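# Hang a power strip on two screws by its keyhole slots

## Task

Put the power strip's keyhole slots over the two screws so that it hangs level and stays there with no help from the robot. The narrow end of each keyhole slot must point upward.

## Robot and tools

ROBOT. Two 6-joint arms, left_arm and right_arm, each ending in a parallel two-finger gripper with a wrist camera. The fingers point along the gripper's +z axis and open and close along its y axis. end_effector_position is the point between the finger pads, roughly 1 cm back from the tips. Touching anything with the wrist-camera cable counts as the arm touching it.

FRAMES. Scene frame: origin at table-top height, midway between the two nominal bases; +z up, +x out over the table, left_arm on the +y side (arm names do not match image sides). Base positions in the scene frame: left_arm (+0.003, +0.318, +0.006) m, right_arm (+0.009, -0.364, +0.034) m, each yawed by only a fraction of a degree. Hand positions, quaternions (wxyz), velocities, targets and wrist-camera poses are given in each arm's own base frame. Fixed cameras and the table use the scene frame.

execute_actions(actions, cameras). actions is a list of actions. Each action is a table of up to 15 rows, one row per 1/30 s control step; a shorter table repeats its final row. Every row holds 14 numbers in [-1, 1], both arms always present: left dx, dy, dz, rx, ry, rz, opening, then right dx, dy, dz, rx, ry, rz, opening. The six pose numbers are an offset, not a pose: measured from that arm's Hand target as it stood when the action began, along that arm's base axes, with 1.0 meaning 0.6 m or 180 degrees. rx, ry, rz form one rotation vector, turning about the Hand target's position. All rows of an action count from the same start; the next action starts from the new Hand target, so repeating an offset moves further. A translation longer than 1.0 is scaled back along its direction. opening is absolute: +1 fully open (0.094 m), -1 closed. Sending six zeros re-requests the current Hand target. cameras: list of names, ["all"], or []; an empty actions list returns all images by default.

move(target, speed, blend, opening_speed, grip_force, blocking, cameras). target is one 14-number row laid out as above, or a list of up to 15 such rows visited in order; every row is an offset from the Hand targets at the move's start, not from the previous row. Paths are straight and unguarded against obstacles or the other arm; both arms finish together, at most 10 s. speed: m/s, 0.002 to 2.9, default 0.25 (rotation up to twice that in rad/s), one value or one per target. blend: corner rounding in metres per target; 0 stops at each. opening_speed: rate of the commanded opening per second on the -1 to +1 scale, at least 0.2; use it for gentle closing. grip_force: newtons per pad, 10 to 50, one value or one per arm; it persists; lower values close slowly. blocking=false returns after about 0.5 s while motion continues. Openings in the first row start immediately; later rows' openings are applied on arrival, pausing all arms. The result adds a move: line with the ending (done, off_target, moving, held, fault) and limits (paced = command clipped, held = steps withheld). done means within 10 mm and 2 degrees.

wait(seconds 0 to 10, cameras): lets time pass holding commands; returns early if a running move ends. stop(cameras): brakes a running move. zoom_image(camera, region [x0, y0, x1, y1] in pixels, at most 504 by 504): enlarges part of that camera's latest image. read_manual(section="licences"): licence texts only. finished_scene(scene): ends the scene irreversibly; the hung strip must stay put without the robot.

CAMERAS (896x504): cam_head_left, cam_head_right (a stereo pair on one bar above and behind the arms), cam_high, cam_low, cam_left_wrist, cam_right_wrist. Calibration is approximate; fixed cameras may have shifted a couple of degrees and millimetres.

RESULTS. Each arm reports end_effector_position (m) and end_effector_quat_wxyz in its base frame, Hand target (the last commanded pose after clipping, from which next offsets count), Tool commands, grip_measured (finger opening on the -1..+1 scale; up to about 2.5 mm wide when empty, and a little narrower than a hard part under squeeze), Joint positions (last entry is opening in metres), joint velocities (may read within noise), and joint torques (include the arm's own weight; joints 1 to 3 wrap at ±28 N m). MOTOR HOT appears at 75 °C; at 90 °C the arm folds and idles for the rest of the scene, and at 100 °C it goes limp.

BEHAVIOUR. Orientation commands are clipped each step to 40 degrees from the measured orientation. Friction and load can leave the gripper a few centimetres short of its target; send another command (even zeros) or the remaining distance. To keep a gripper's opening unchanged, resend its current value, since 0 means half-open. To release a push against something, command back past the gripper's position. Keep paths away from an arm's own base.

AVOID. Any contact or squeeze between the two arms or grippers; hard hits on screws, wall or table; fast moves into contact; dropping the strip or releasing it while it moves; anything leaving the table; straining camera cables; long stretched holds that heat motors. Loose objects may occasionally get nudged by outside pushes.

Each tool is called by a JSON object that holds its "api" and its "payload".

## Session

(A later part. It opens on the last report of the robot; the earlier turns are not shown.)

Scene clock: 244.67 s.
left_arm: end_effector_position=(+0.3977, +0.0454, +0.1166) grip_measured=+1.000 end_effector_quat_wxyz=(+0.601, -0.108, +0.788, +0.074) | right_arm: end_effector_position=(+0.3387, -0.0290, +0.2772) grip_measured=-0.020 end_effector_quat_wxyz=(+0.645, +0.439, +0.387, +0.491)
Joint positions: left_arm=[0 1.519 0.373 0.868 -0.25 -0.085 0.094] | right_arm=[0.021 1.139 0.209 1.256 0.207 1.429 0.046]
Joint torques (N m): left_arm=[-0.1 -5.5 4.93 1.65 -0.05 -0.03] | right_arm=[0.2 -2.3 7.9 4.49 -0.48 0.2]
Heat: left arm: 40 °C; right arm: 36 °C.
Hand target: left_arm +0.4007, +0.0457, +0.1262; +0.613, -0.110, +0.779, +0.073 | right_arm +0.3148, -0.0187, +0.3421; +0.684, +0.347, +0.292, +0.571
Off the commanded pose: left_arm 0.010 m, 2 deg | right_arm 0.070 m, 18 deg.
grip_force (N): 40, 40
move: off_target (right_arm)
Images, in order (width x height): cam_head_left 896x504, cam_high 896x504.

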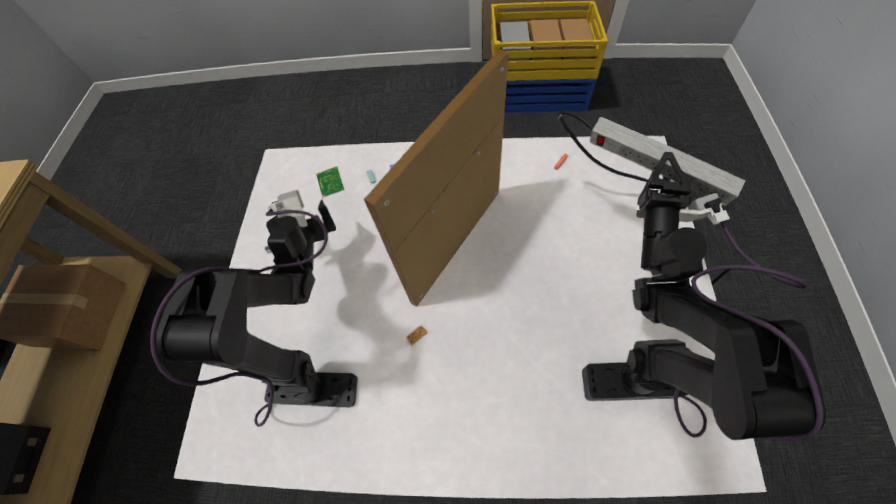

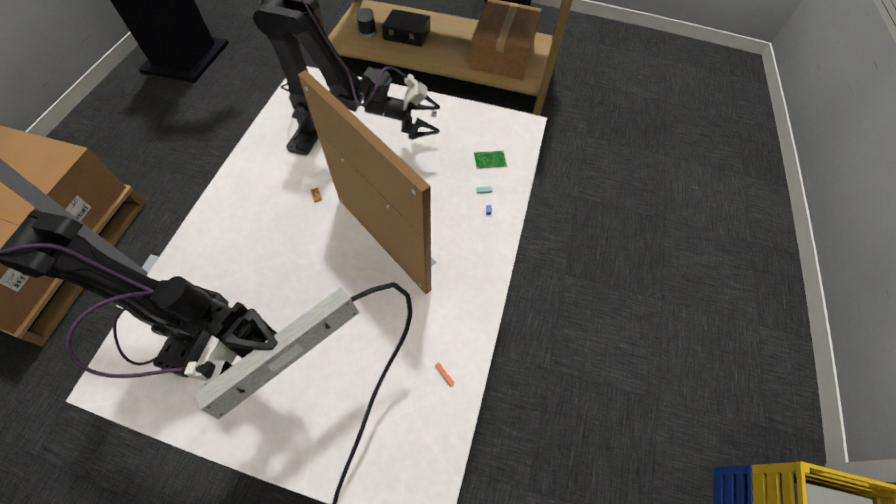

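{"api": "zoom_image", "payload": {"camera": "cam_high", "region": [310, 310, 350, 340]}}

{"api": "zoom_image", "payload": {"camera": "cam_high", "region": [220, 375, 260, 405]}}

Scaled by 12.600 from the camera's 896x504 image, which has a finer 1280x720 frame.

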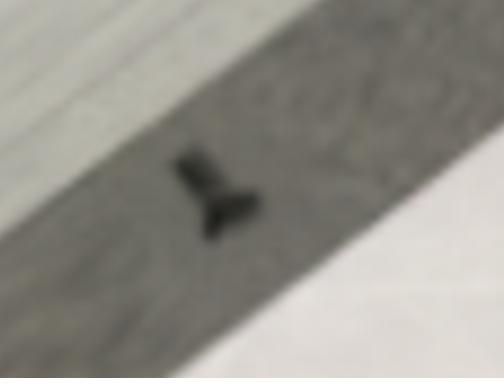

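Scaled by 12.600 from the camera's 896x504 image, which has a finer 1280x720 frame.

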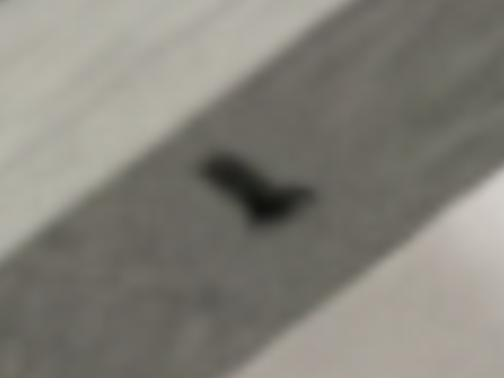

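{"api": "zoom_image", "payload": {"camera": "cam_high", "region": [290, 60, 450, 220]}}

{"api": "zoom_image", "payload": {"camera": "cam_head_left", "region": [400, 120, 500, 230]}}

{"api": "zoom_image", "payload": {"camera": "cam_head_left", "region": [580, 110, 760, 230]}}

Scaled by 3.150 from the camera's 896x504 image, which has a finer 1280x720 frame.

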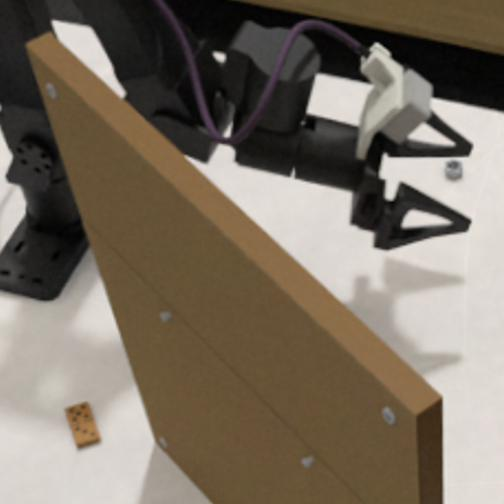

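Scaled by 4.582 from the camera's 896x504 image, which has a finer 1280x720 frame.

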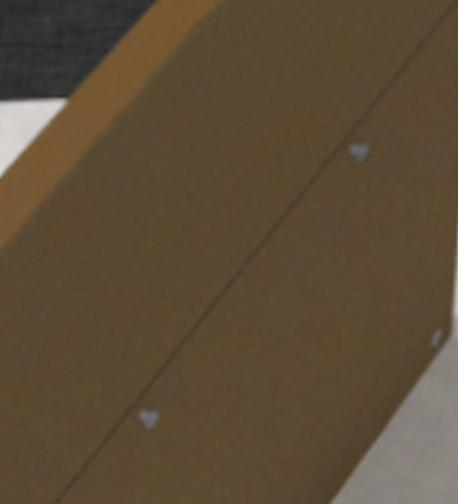

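Scaled by 2.800 from the camera's 896x504 image, which has a finer 1280x720 frame.

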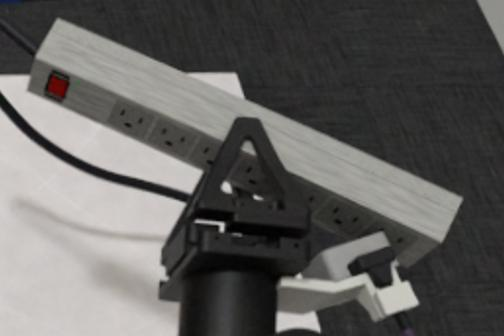

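{"api": "move", "payload": {"target": [0,0,0,0,0,0,1, -0.0538,0.46,-0.12,-0.0828,0.1949,0.3589,-0.5], "speed": 0.4, "cameras": ["cam_head_left","cam_high","cam_head_right"]}}

Scene clock: 294.77 s.
left_arm: end_effector_position=(+0.3977, +0.0454, +0.1166) grip_measured=+1.000 end_effector_quat_wxyz=(+0.601, -0.108, +0.788, +0.074) | right_arm: end_effector_position=(+0.2825, +0.2450, +0.2298) grip_measured=-0.020 end_effector_quat_wxyz=(+0.197, +0.234, +0.707, +0.637)
Joint positions: left_arm=[0 1.519 0.373 0.868 -0.25 -0.085 0.094] | right_arm=[0.502 1.103 0.472 0.508 -0.447 1.538 0.046]
Joint torques (N m): left_arm=[-0.1 -5.45 4.88 1.62 -0.06 -0.02] | right_arm=[0.99 -2.93 13.04 2.75 -0.29 0.28]
Heat: left arm: 41 °C; right arm: 59 °C.
Hand target: left_arm +0.4007, +0.0457, +0.1262; +0.613, -0.110, +0.779, +0.073 | right_arm +0.2826, +0.2572, +0.2699; +0.202, +0.202, +0.678, +0.677
Off the commanded pose: left_arm 0.010 m, 2 deg | right_arm 0.042 m, 7 deg.
grip_force (N): 40, 40
move: off_target (right_arm)
Images, in order (width x height): cam_head_left 896x504, cam_head_right 896x504, cam_high 896x504.

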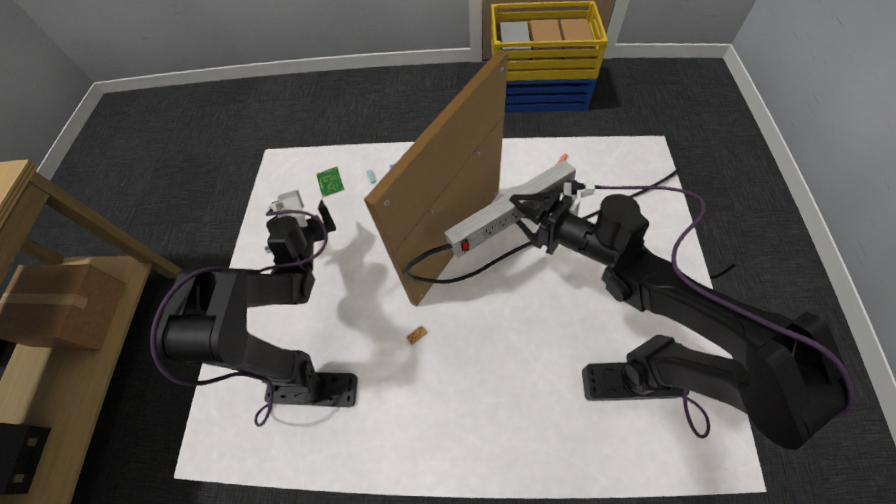

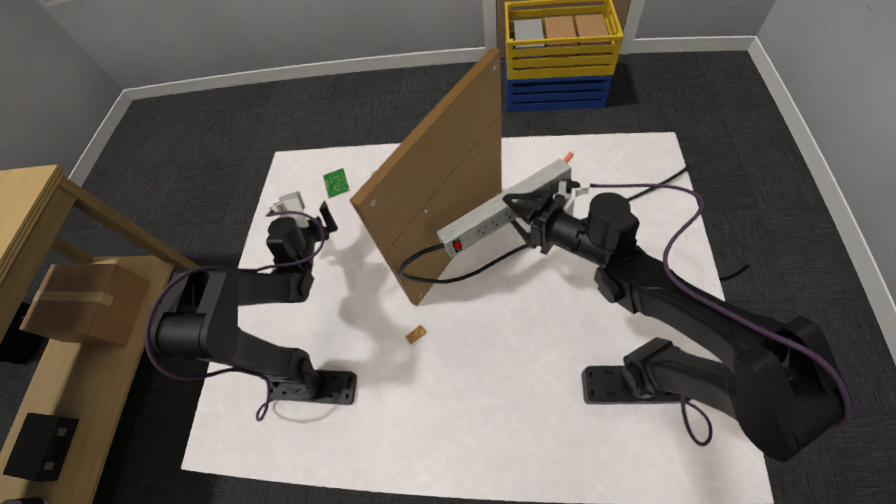

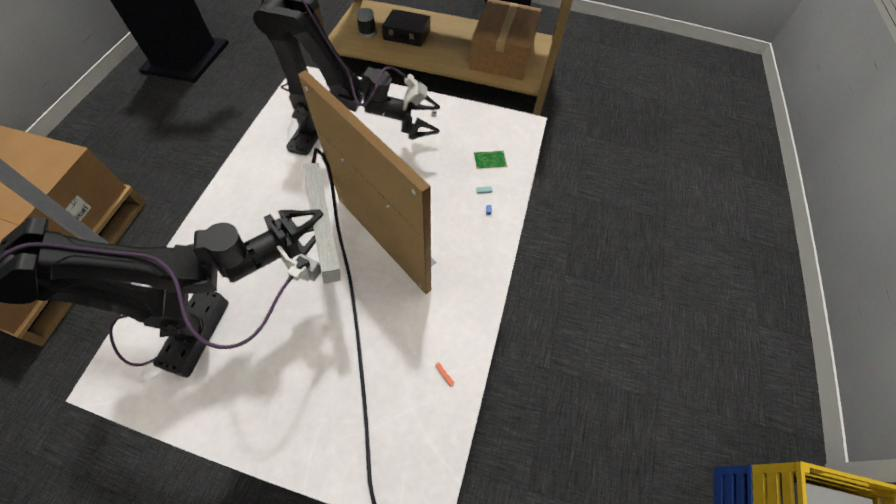

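{"api": "move", "payload": {"target": [0,0,0,0,0,0,1, 0.066,0.116,0.05,0.0326,-0.0213,0.012,-0.5], "speed": 0.2, "cameras": ["cam_head_left","cam_high","cam_head_right"]}}

{"api": "zoom_image", "payload": {"camera": "cam_head_left", "region": [380, 90, 620, 270]}}

{"api": "zoom_image", "payload": {"camera": "cam_high", "region": [290, 120, 450, 300]}}

Scene clock: 308.27 s.
left_arm: end_effector_position=(+0.3977, +0.0454, +0.1166) grip_measured=+1.000 end_effector_quat_wxyz=(+0.601, -0.108, +0.788, +0.074) | right_arm: end_effector_position=(+0.3135, +0.3198, +0.2553) grip_measured=-0.020 end_effector_quat_wxyz=(+0.180, +0.188, +0.685, +0.680)
Joint positions: left_arm=[0 1.519 0.373 0.868 -0.25 -0.085 0.094] | right_arm=[0.63 1.441 0.693 0.739 -0.414 1.575 0.046]
Joint torques (N m): left_arm=[-0.14 -5.39 4.88 1.61 -0.08 0.01] | right_arm=[0.7 -5.48 13.04 3.01 0.21 0.34]
Heat: left arm: 41 °C; right arm: 53 °C.
Hand target: left_arm +0.4007, +0.0457, +0.1262; +0.613, -0.110, +0.779, +0.073 | right_arm +0.3222, +0.3268, +0.3001; +0.201, +0.177, +0.639, +0.721
Off the commanded pose: left_arm 0.010 m, 2 deg | right_arm 0.046 m, 8 deg.
grip_force (N): 40, 40
move: off_target (right_arm)
Images, in order (width x height): cam_head_left 896x504, cam_head_right 896x504, cam_high 896x504.

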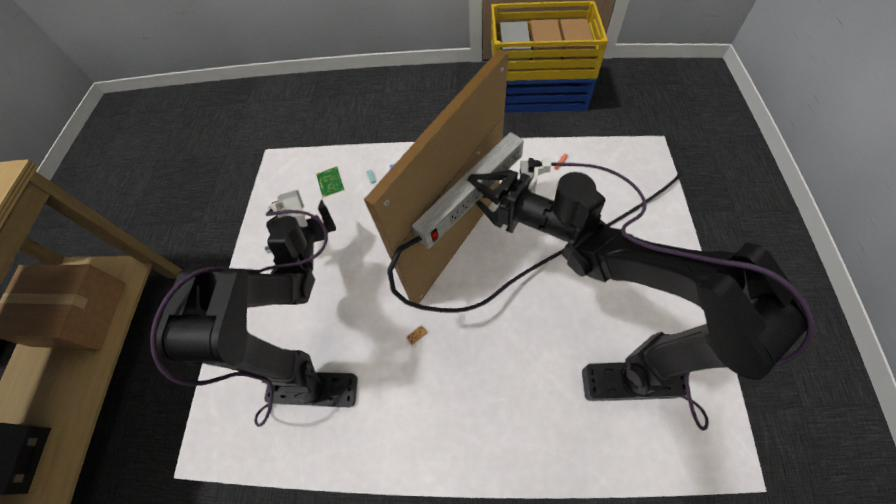

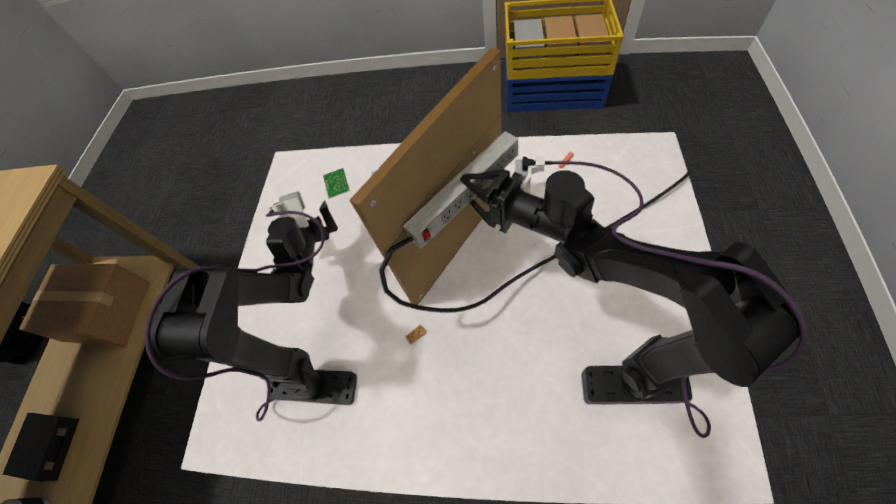

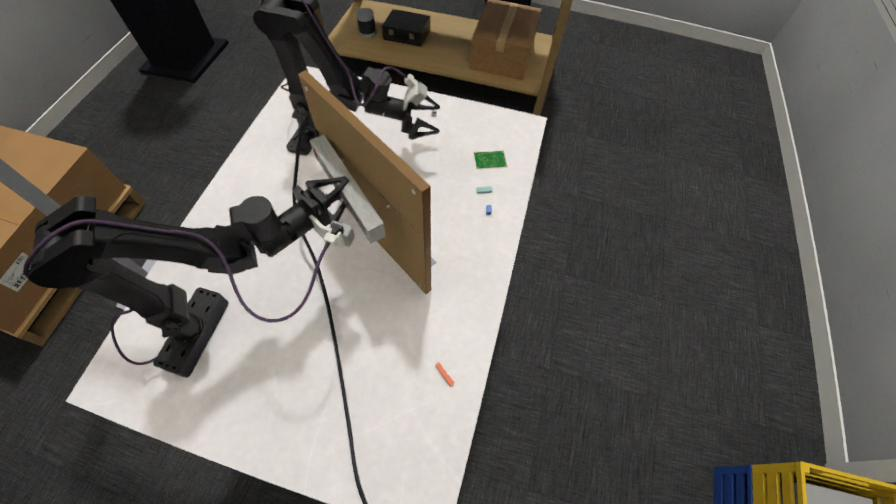

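Scaled by 2.100 from the camera's 896x504 image, which has a finer 1280x720 frame.

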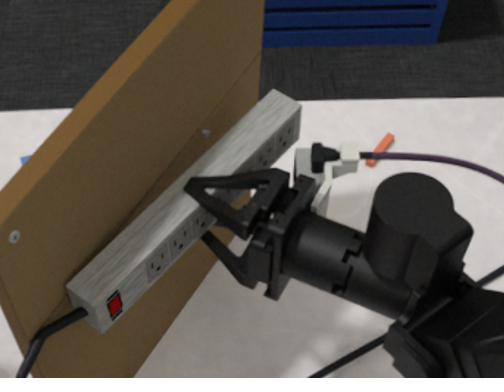

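Scaled by 2.800 from the camera's 896x504 image, which has a finer 1280x720 frame.

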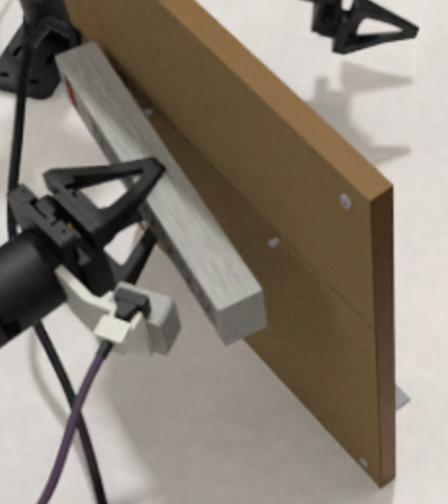

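{"api": "move", "payload": {"target": [0,0,0,0,0,0,1, 0.011,-0.007,0,0,0,0.049,-0.5], "speed": 0.2, "cameras": ["cam_head_left","cam_high","cam_head_right"]}}

{"api": "zoom_image", "payload": {"camera": "cam_head_left", "region": [380, 90, 620, 270]}}

{"api": "zoom_image", "payload": {"camera": "cam_high", "region": [290, 120, 450, 300]}}

{"api": "zoom_image", "payload": {"camera": "cam_head_right", "region": [380, 90, 620, 270]}}

Scene clock: 327.80 s.
left_arm: end_effector_position=(+0.3977, +0.0454, +0.1166) grip_measured=+1.000 end_effector_quat_wxyz=(+0.601, -0.108, +0.788, +0.074) | right_arm: end_effector_position=(+0.3242, +0.3182, +0.2698) grip_measured=-0.021 end_effector_quat_wxyz=(+0.133, +0.145, +0.677, +0.709)
Joint positions: left_arm=[0 1.519 0.373 0.868 -0.25 -0.085 0.094] | right_arm=[0.535 1.519 0.768 0.802 -0.64 1.626 0.046]
Joint torques (N m): left_arm=[-0.1 -5.52 4.92 1.63 -0.07 -0.02] | right_arm=[0.08 -5.87 12.23 2.63 -0.01 0.36]
Heat: left arm: 41 °C; right arm: 52 °C.
Hand target: left_arm +0.4007, +0.0457, +0.1262; +0.613, -0.110, +0.779, +0.073 | right_arm +0.3288, +0.3226, +0.3001; +0.145, +0.127, +0.650, +0.735
Off the commanded pose: left_arm 0.010 m, 2 deg | right_arm 0.031 m, 5 deg.
grip_force (N): 40, 40
move: off_target (right_arm)
Images, in order (width x height): cam_head_left 896x504, cam_head_right 896x504, cam_high 896x504.

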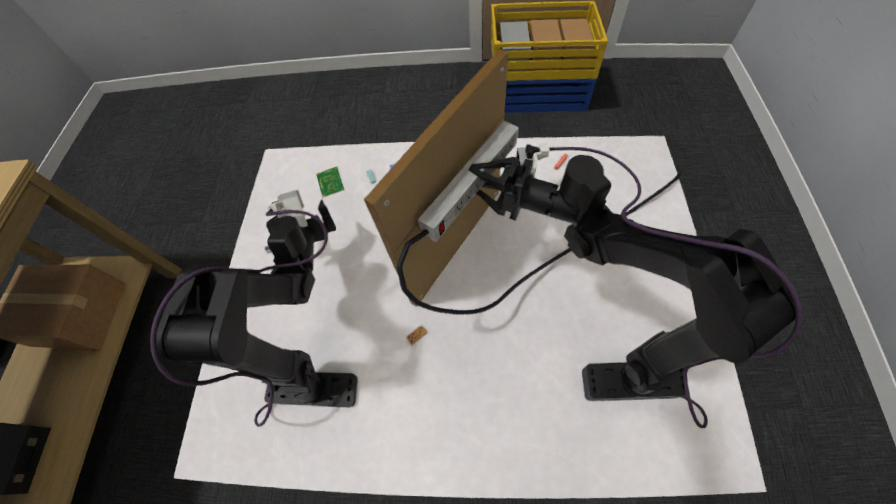

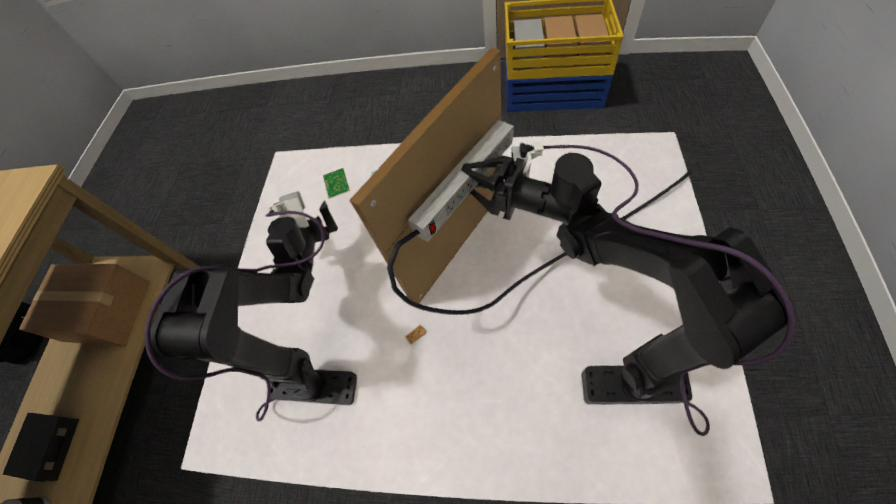

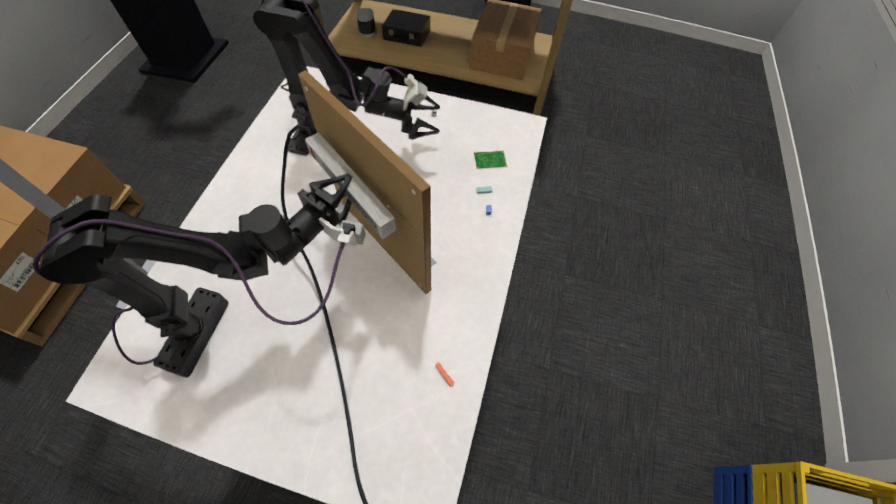

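Scaled by 2.100 from the camera's 896x504 image, which has a finer 1280x720 frame.

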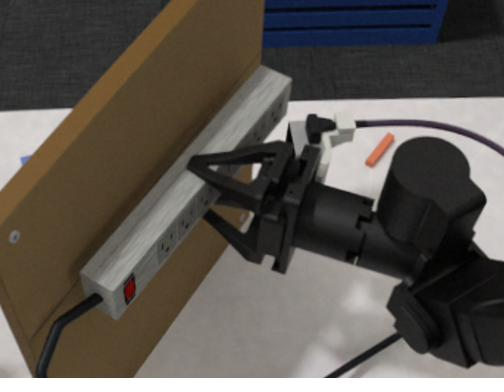

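Scaled by 2.800 from the camera's 896x504 image, which has a finer 1280x720 frame.

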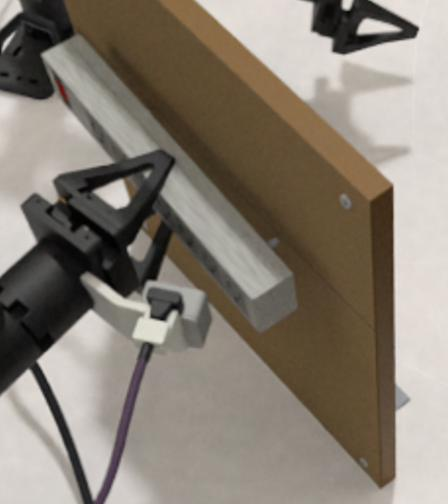

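Scaled by 2.100 from the camera's 896x504 image, which has a finer 1280x720 frame.

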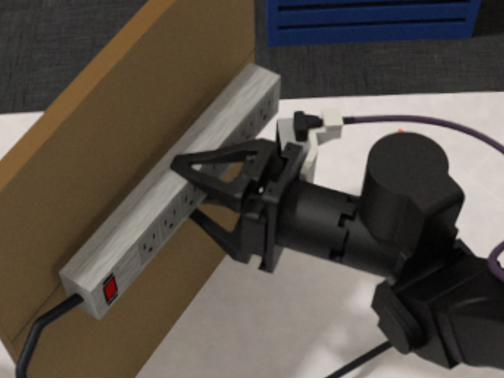

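{"api": "move", "payload": {"target": [0,0,0,0,0,0,1, 0.009,0.014,-0.04,-0.006,-0.0092,0.010,-0.5], "speed": 0.15, "cameras": ["cam_head_left","cam_high"]}}

{"api": "zoom_image", "payload": {"camera": "cam_head_left", "region": [400, 110, 540, 250]}}

{"api": "zoom_image", "payload": {"camera": "cam_high", "region": [290, 120, 430, 260]}}

Scene clock: 353.50 s.
left_arm: end_effector_position=(+0.3977, +0.0454, +0.1166) grip_measured=+1.000 end_effector_quat_wxyz=(+0.601, -0.108, +0.788, +0.074) | right_arm: end_effector_position=(+0.3288, +0.3272, +0.2496) grip_measured=-0.021 end_effector_quat_wxyz=(+0.126, +0.126, +0.680, +0.711)
Joint positions: left_arm=[0 1.519 0.373 0.868 -0.25 -0.085 0.094] | right_arm=[0.535 1.617 0.768 0.904 -0.677 1.612 0.046]
Joint torques (N m): left_arm=[-0.02 -5.45 4.89 1.61 -0.07 0] | right_arm=[-0.02 -6.54 11.34 2.55 0.01 0.1]
Heat: left arm: 41 °C; right arm: 50 °C.
Hand target: left_arm +0.4007, +0.0457, +0.1262; +0.613, -0.110, +0.779, +0.073 | right_arm +0.3342, +0.3310, +0.2760; +0.144, +0.105, +0.657, +0.732
Off the commanded pose: left_arm 0.010 m, 2 deg | right_arm 0.027 m, 5 deg.
grip_force (N): 40, 40
move: off_target (right_arm)
Images, in order (width x height): cam_head_left 896x504, cam_high 896x504.

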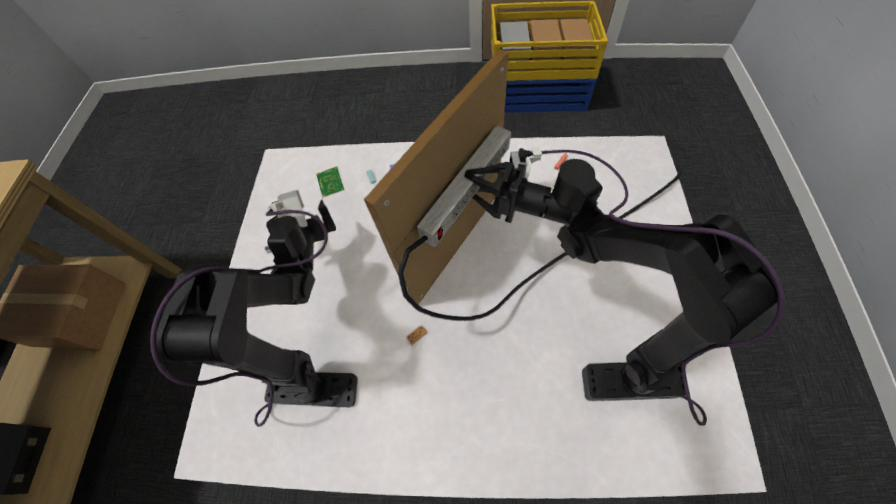

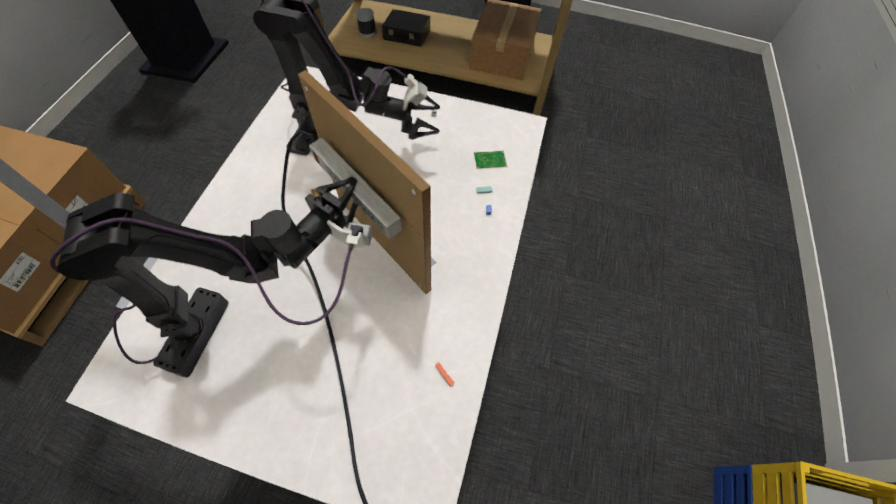

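Scaled by 3.600 from the camera's 896x504 image, which has a finer 1280x720 frame.

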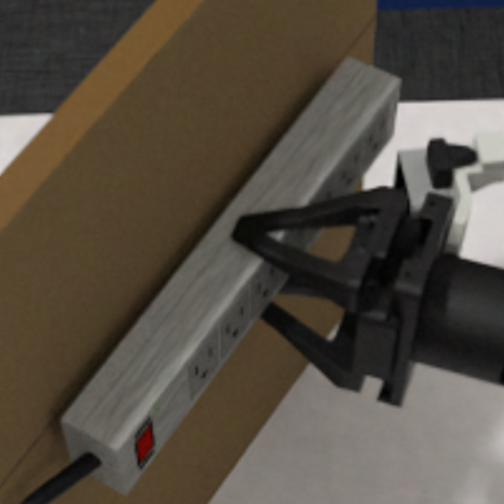

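Scaled by 3.600 from the camera's 896x504 image, which has a finer 1280x720 frame.

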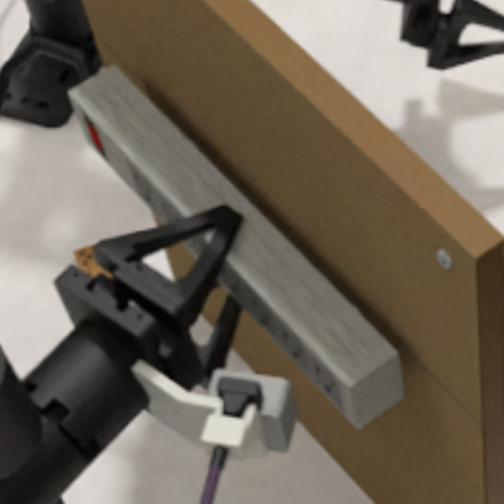

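{"api": "move", "payload": {"target": [0,0,0,0,0,0,1, 0.0073,0.0112,-0.012,-0.015,0.0027,0,-0.5], "speed": 0.1, "cameras": ["cam_head_left","cam_high"]}}

{"api": "zoom_image", "payload": {"camera": "cam_head_left", "region": [400, 110, 540, 250]}}

{"api": "zoom_image", "payload": {"camera": "cam_high", "region": [290, 120, 430, 260]}}

Scene clock: 372.53 s.
left_arm: end_effector_position=(+0.3977, +0.0454, +0.1166) grip_measured=+1.000 end_effector_quat_wxyz=(+0.601, -0.108, +0.788, +0.074) | right_arm: end_effector_position=(+0.3334, +0.3303, +0.2505) grip_measured=-0.021 end_effector_quat_wxyz=(+0.136, +0.115, +0.688, +0.703)
Joint positions: left_arm=[0 1.519 0.373 0.868 -0.25 -0.085 0.094] | right_arm=[0.535 1.624 0.801 0.857 -0.68 1.567 0.046]
Joint torques (N m): left_arm=[-0.12 -5.48 4.96 1.61 -0.08 -0.03] | right_arm=[0.75 -6.23 12.03 2.17 0.09 0.14]
Heat: left arm: 41 °C; right arm: 47 °C.
Hand target: left_arm +0.4007, +0.0457, +0.1262; +0.613, -0.110, +0.779, +0.073 | right_arm +0.3385, +0.3377, +0.2688; +0.144, +0.105, +0.675, +0.716
Off the commanded pose: left_arm 0.010 m, 2 deg | right_arm 0.020 m, 3 deg.
grip_force (N): 40, 40
move: off_target (right_arm)
Images, in order (width x height): cam_head_left 896x504, cam_high 896x504.

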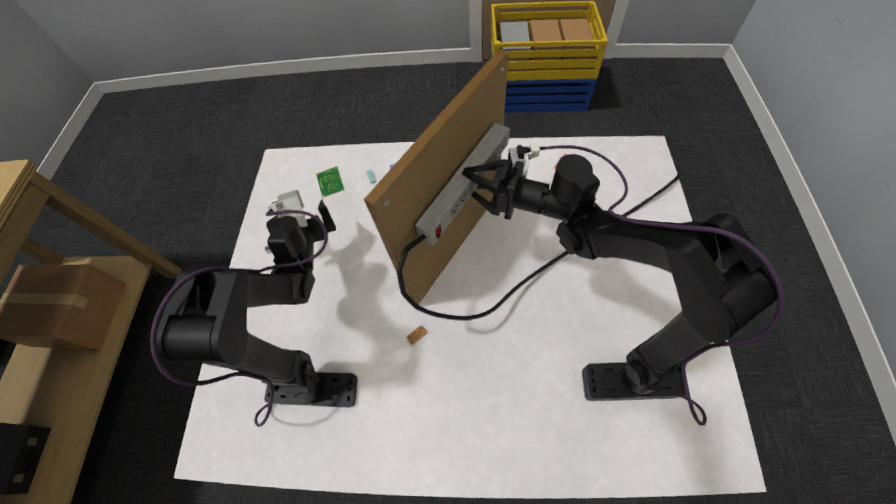

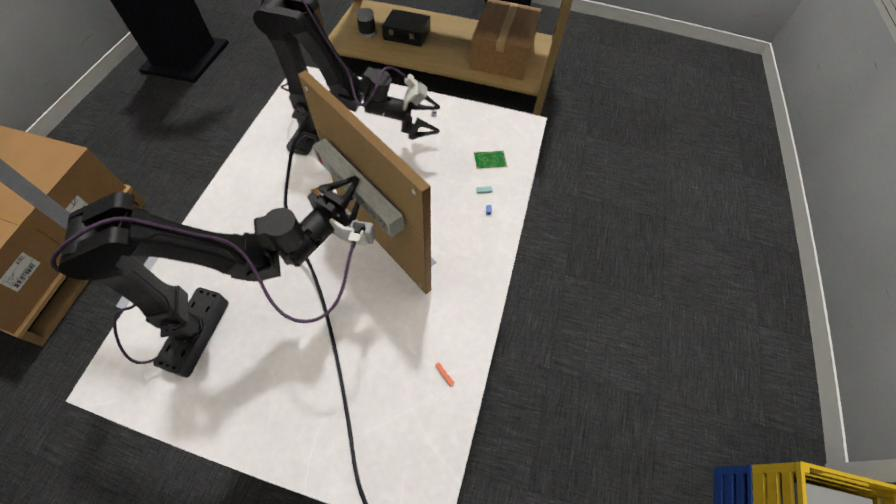

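Scaled by 3.600 from the camera's 896x504 image, which has a finer 1280x720 frame.

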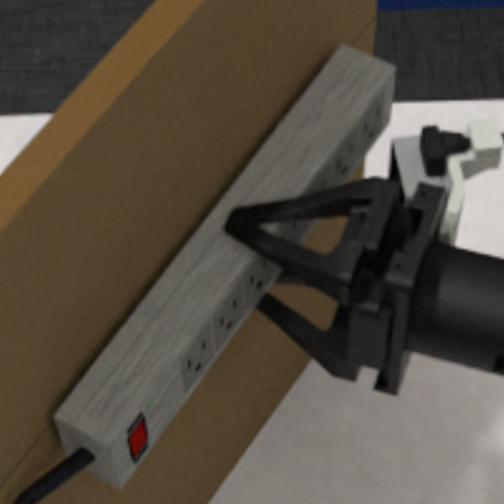

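Scaled by 3.600 from the camera's 896x504 image, which has a finer 1280x720 frame.

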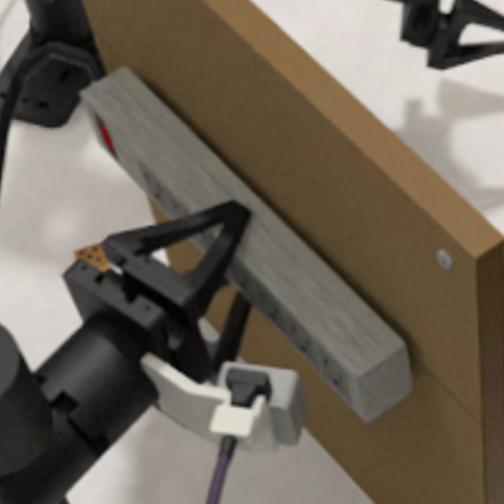

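{"api": "move", "payload": {"target": [0,0,0,0,0,0,1, -0.0028,0.0018,-0.02,0,0,0,-0.5], "speed": 0.1}}

{"api": "move", "payload": {"target": [0,0,0,0,0,0,1, 0.01,0.0153,0,0,0,0,-0.5], "speed": 0.1, "cameras": ["cam_head_left","cam_high"]}}

{"api": "zoom_image", "payload": {"camera": "cam_head_left", "region": [400, 110, 540, 250]}}

{"api": "zoom_image", "payload": {"camera": "cam_high", "region": [290, 120, 430, 260]}}

Scene clock: 384.53 s.
left_arm: end_effector_position=(+0.3977, +0.0454, +0.1166) grip_measured=+1.000 end_effector_quat_wxyz=(+0.601, -0.108, +0.788, +0.074) | right_arm: end_effector_position=(+0.3333, +0.3308, +0.2503) grip_measured=-0.021 end_effector_quat_wxyz=(+0.135, +0.109, +0.686, +0.707)
Joint positions: left_arm=[0 1.519 0.373 0.868 -0.25 -0.085 0.094] | right_arm=[0.532 1.635 0.801 0.88 -0.692 1.568 0.046]
Joint torques (N m): left_arm=[-0.18 -5.49 4.83 1.62 -0.07 -0.01] | right_arm=[1.37 -4.98 9.59 2.45 0.23 0.11]
Heat: left arm: 41 °C; right arm: 45 °C.
Hand target: left_arm +0.4007, +0.0457, +0.1262; +0.613, -0.110, +0.779, +0.073 | right_arm +0.3368, +0.3388, +0.2568; +0.143, +0.105, +0.675, +0.716
Off the commanded pose: left_arm 0.010 m, 2 deg | right_arm 0.011 m, 2 deg.
grip_force (N): 40, 40
move: off_target (right_arm)

Scene clock: 385.30 s.
left_arm: end_effector_position=(+0.3977, +0.0454, +0.1166) grip_measured=+1.000 end_effector_quat_wxyz=(+0.601, -0.108, +0.788, +0.074) | right_arm: end_effector_position=(+0.3334, +0.3312, +0.2495) grip_measured=-0.021 end_effector_quat_wxyz=(+0.134, +0.102, +0.684, +0.710)
Joint positions: left_arm=[0 1.519 0.373 0.868 -0.25 -0.085 0.094] | right_arm=[0.528 1.65 0.801 0.908 -0.708 1.572 0.046]
Joint torques (N m): left_arm=[-0.09 -5.48 4.9 1.61 -0.07 -0.01] | right_arm=[2.84 -3.82 12.56 2.11 0.49 0.08]
Heat: left arm: 41 °C; right arm: 45 °C.
Hand target: left_arm +0.4007, +0.0457, +0.1262; +0.613, -0.110, +0.779, +0.073 | right_arm +0.3427, +0.3480, +0.2568; +0.143, +0.104, +0.675, +0.716
Off the commanded pose: left_arm 0.010 m, 2 deg | right_arm 0.020 m, 2 deg.
grip_force (N): 40, 40
move: off_target (right_arm)
Images, in order (width x height): cam_head_left 896x504, cam_high 896x504.

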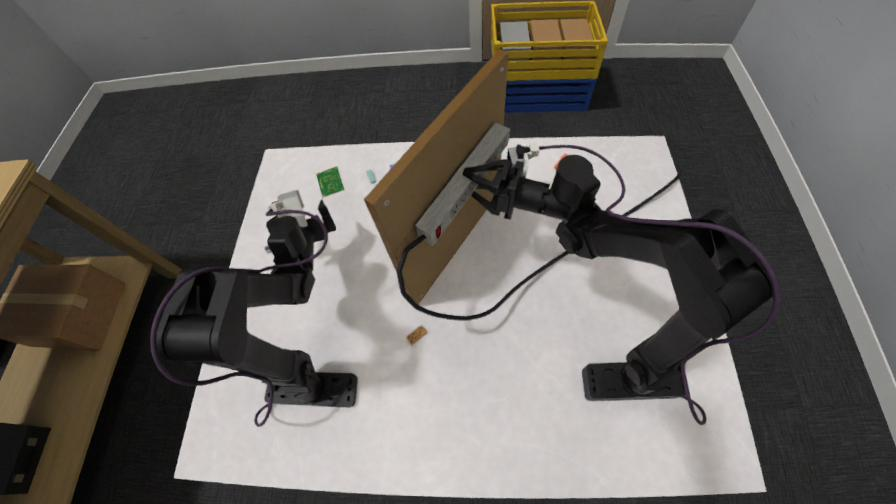

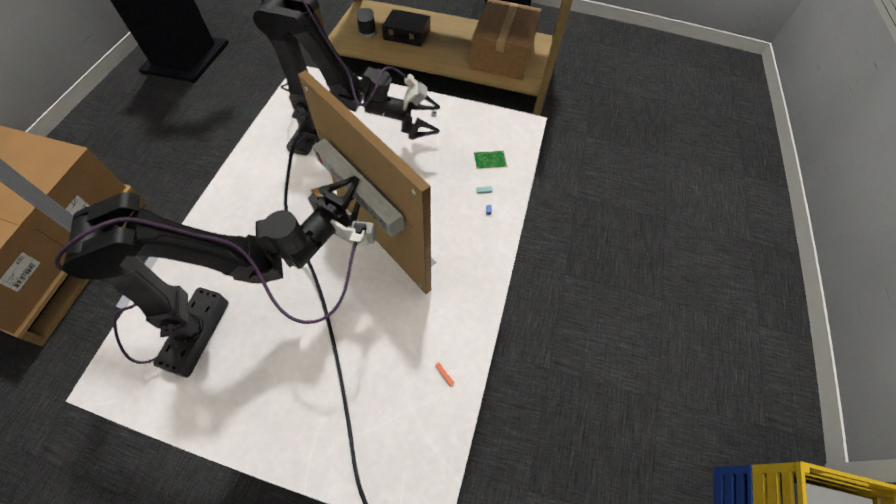

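Scaled by 3.600 from the camera's 896x504 image, which has a finer 1280x720 frame.

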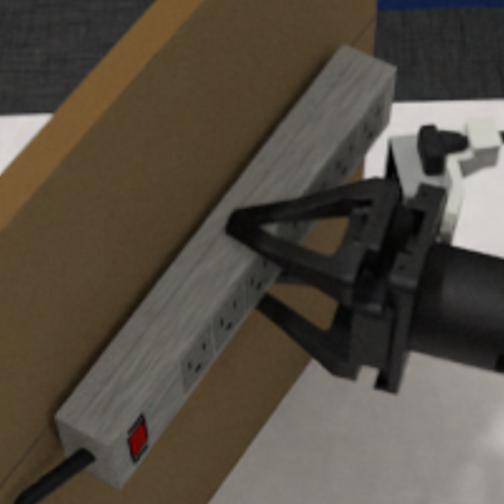

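Scaled by 3.600 from the camera's 896x504 image, which has a finer 1280x720 frame.

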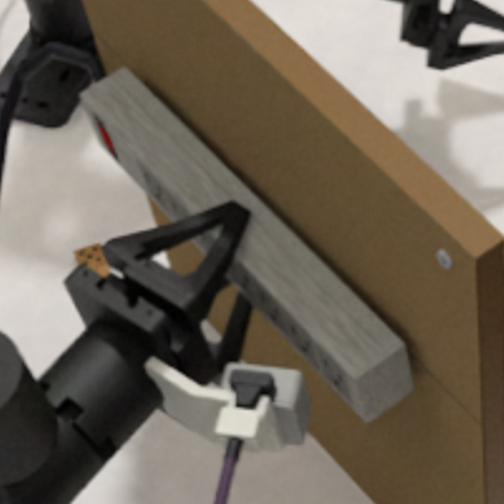

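{"api": "move", "payload": {"target": [0,0,0,0,0,0,1, -0.0246,-0.0377,-0.006,0,0,0,-0.5], "speed": 0.1, "cameras": ["cam_head_left","cam_high"]}}

{"api": "zoom_image", "payload": {"camera": "cam_head_left", "region": [400, 110, 540, 250]}}

{"api": "zoom_image", "payload": {"camera": "cam_high", "region": [290, 120, 430, 260]}}

Scene clock: 392.97 s.
left_arm: end_effector_position=(+0.3977, +0.0454, +0.1166) grip_measured=+1.000 end_effector_quat_wxyz=(+0.601, -0.108, +0.788, +0.074) | right_arm: end_effector_position=(+0.3302, +0.3273, +0.2326) grip_measured=-0.021 end_effector_quat_wxyz=(+0.128, +0.115, +0.693, +0.700)
Joint positions: left_arm=[0 1.519 0.373 0.868 -0.25 -0.085 0.094] | right_arm=[0.526 1.65 0.759 0.909 -0.7 1.567 0.046]
Joint torques (N m): left_arm=[-0.17 -5.48 4.9 1.61 -0.08 -0.01] | right_arm=[0.21 -9.88 7.64 2.42 0.08 0.15]
Heat: left arm: 41 °C; right arm: 45 °C.
Hand target: left_arm +0.4007, +0.0457, +0.1262; +0.613, -0.110, +0.779, +0.073 | right_arm +0.3280, +0.3253, +0.2533; +0.144, +0.104, +0.675, +0.716
Off the commanded pose: left_arm 0.010 m, 2 deg | right_arm 0.021 m, 4 deg.
grip_force (N): 40, 40
move: off_target (right_arm)
Images, in order (width x height): cam_head_left 896x504, cam_high 896x504.

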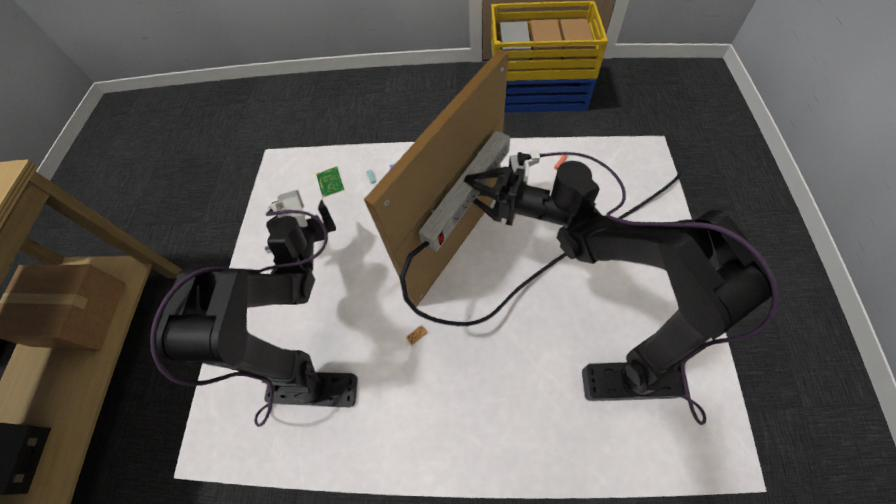

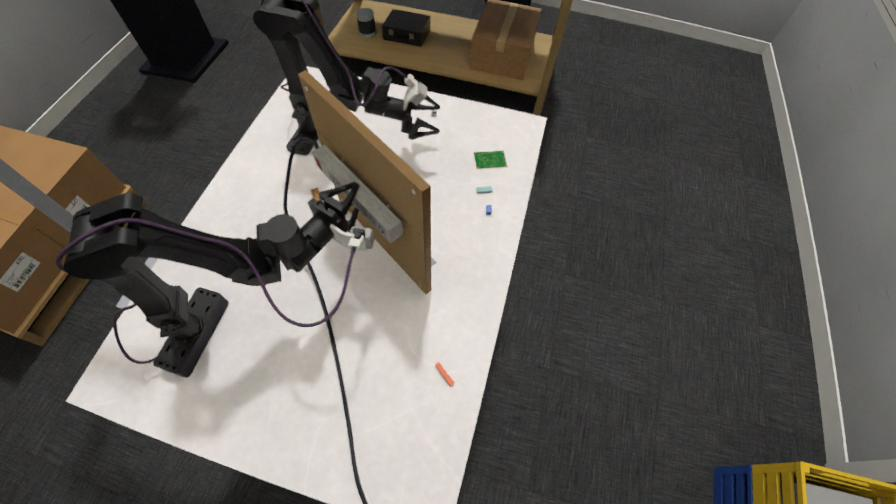

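Scaled by 3.600 from the camera's 896x504 image, which has a finer 1280x720 frame.

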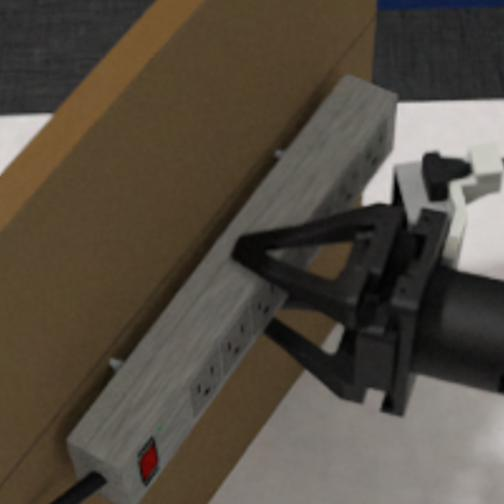

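Scaled by 3.600 from the camera's 896x504 image, which has a finer 1280x720 frame.

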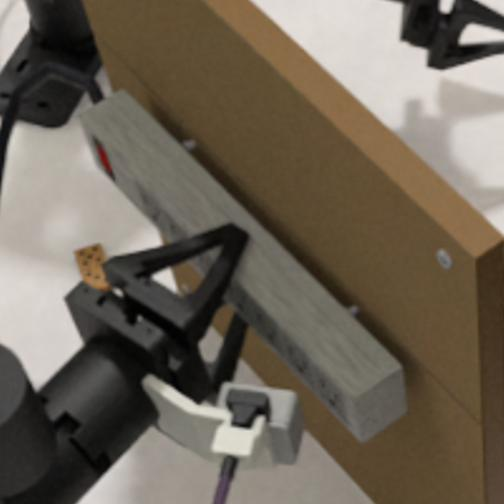

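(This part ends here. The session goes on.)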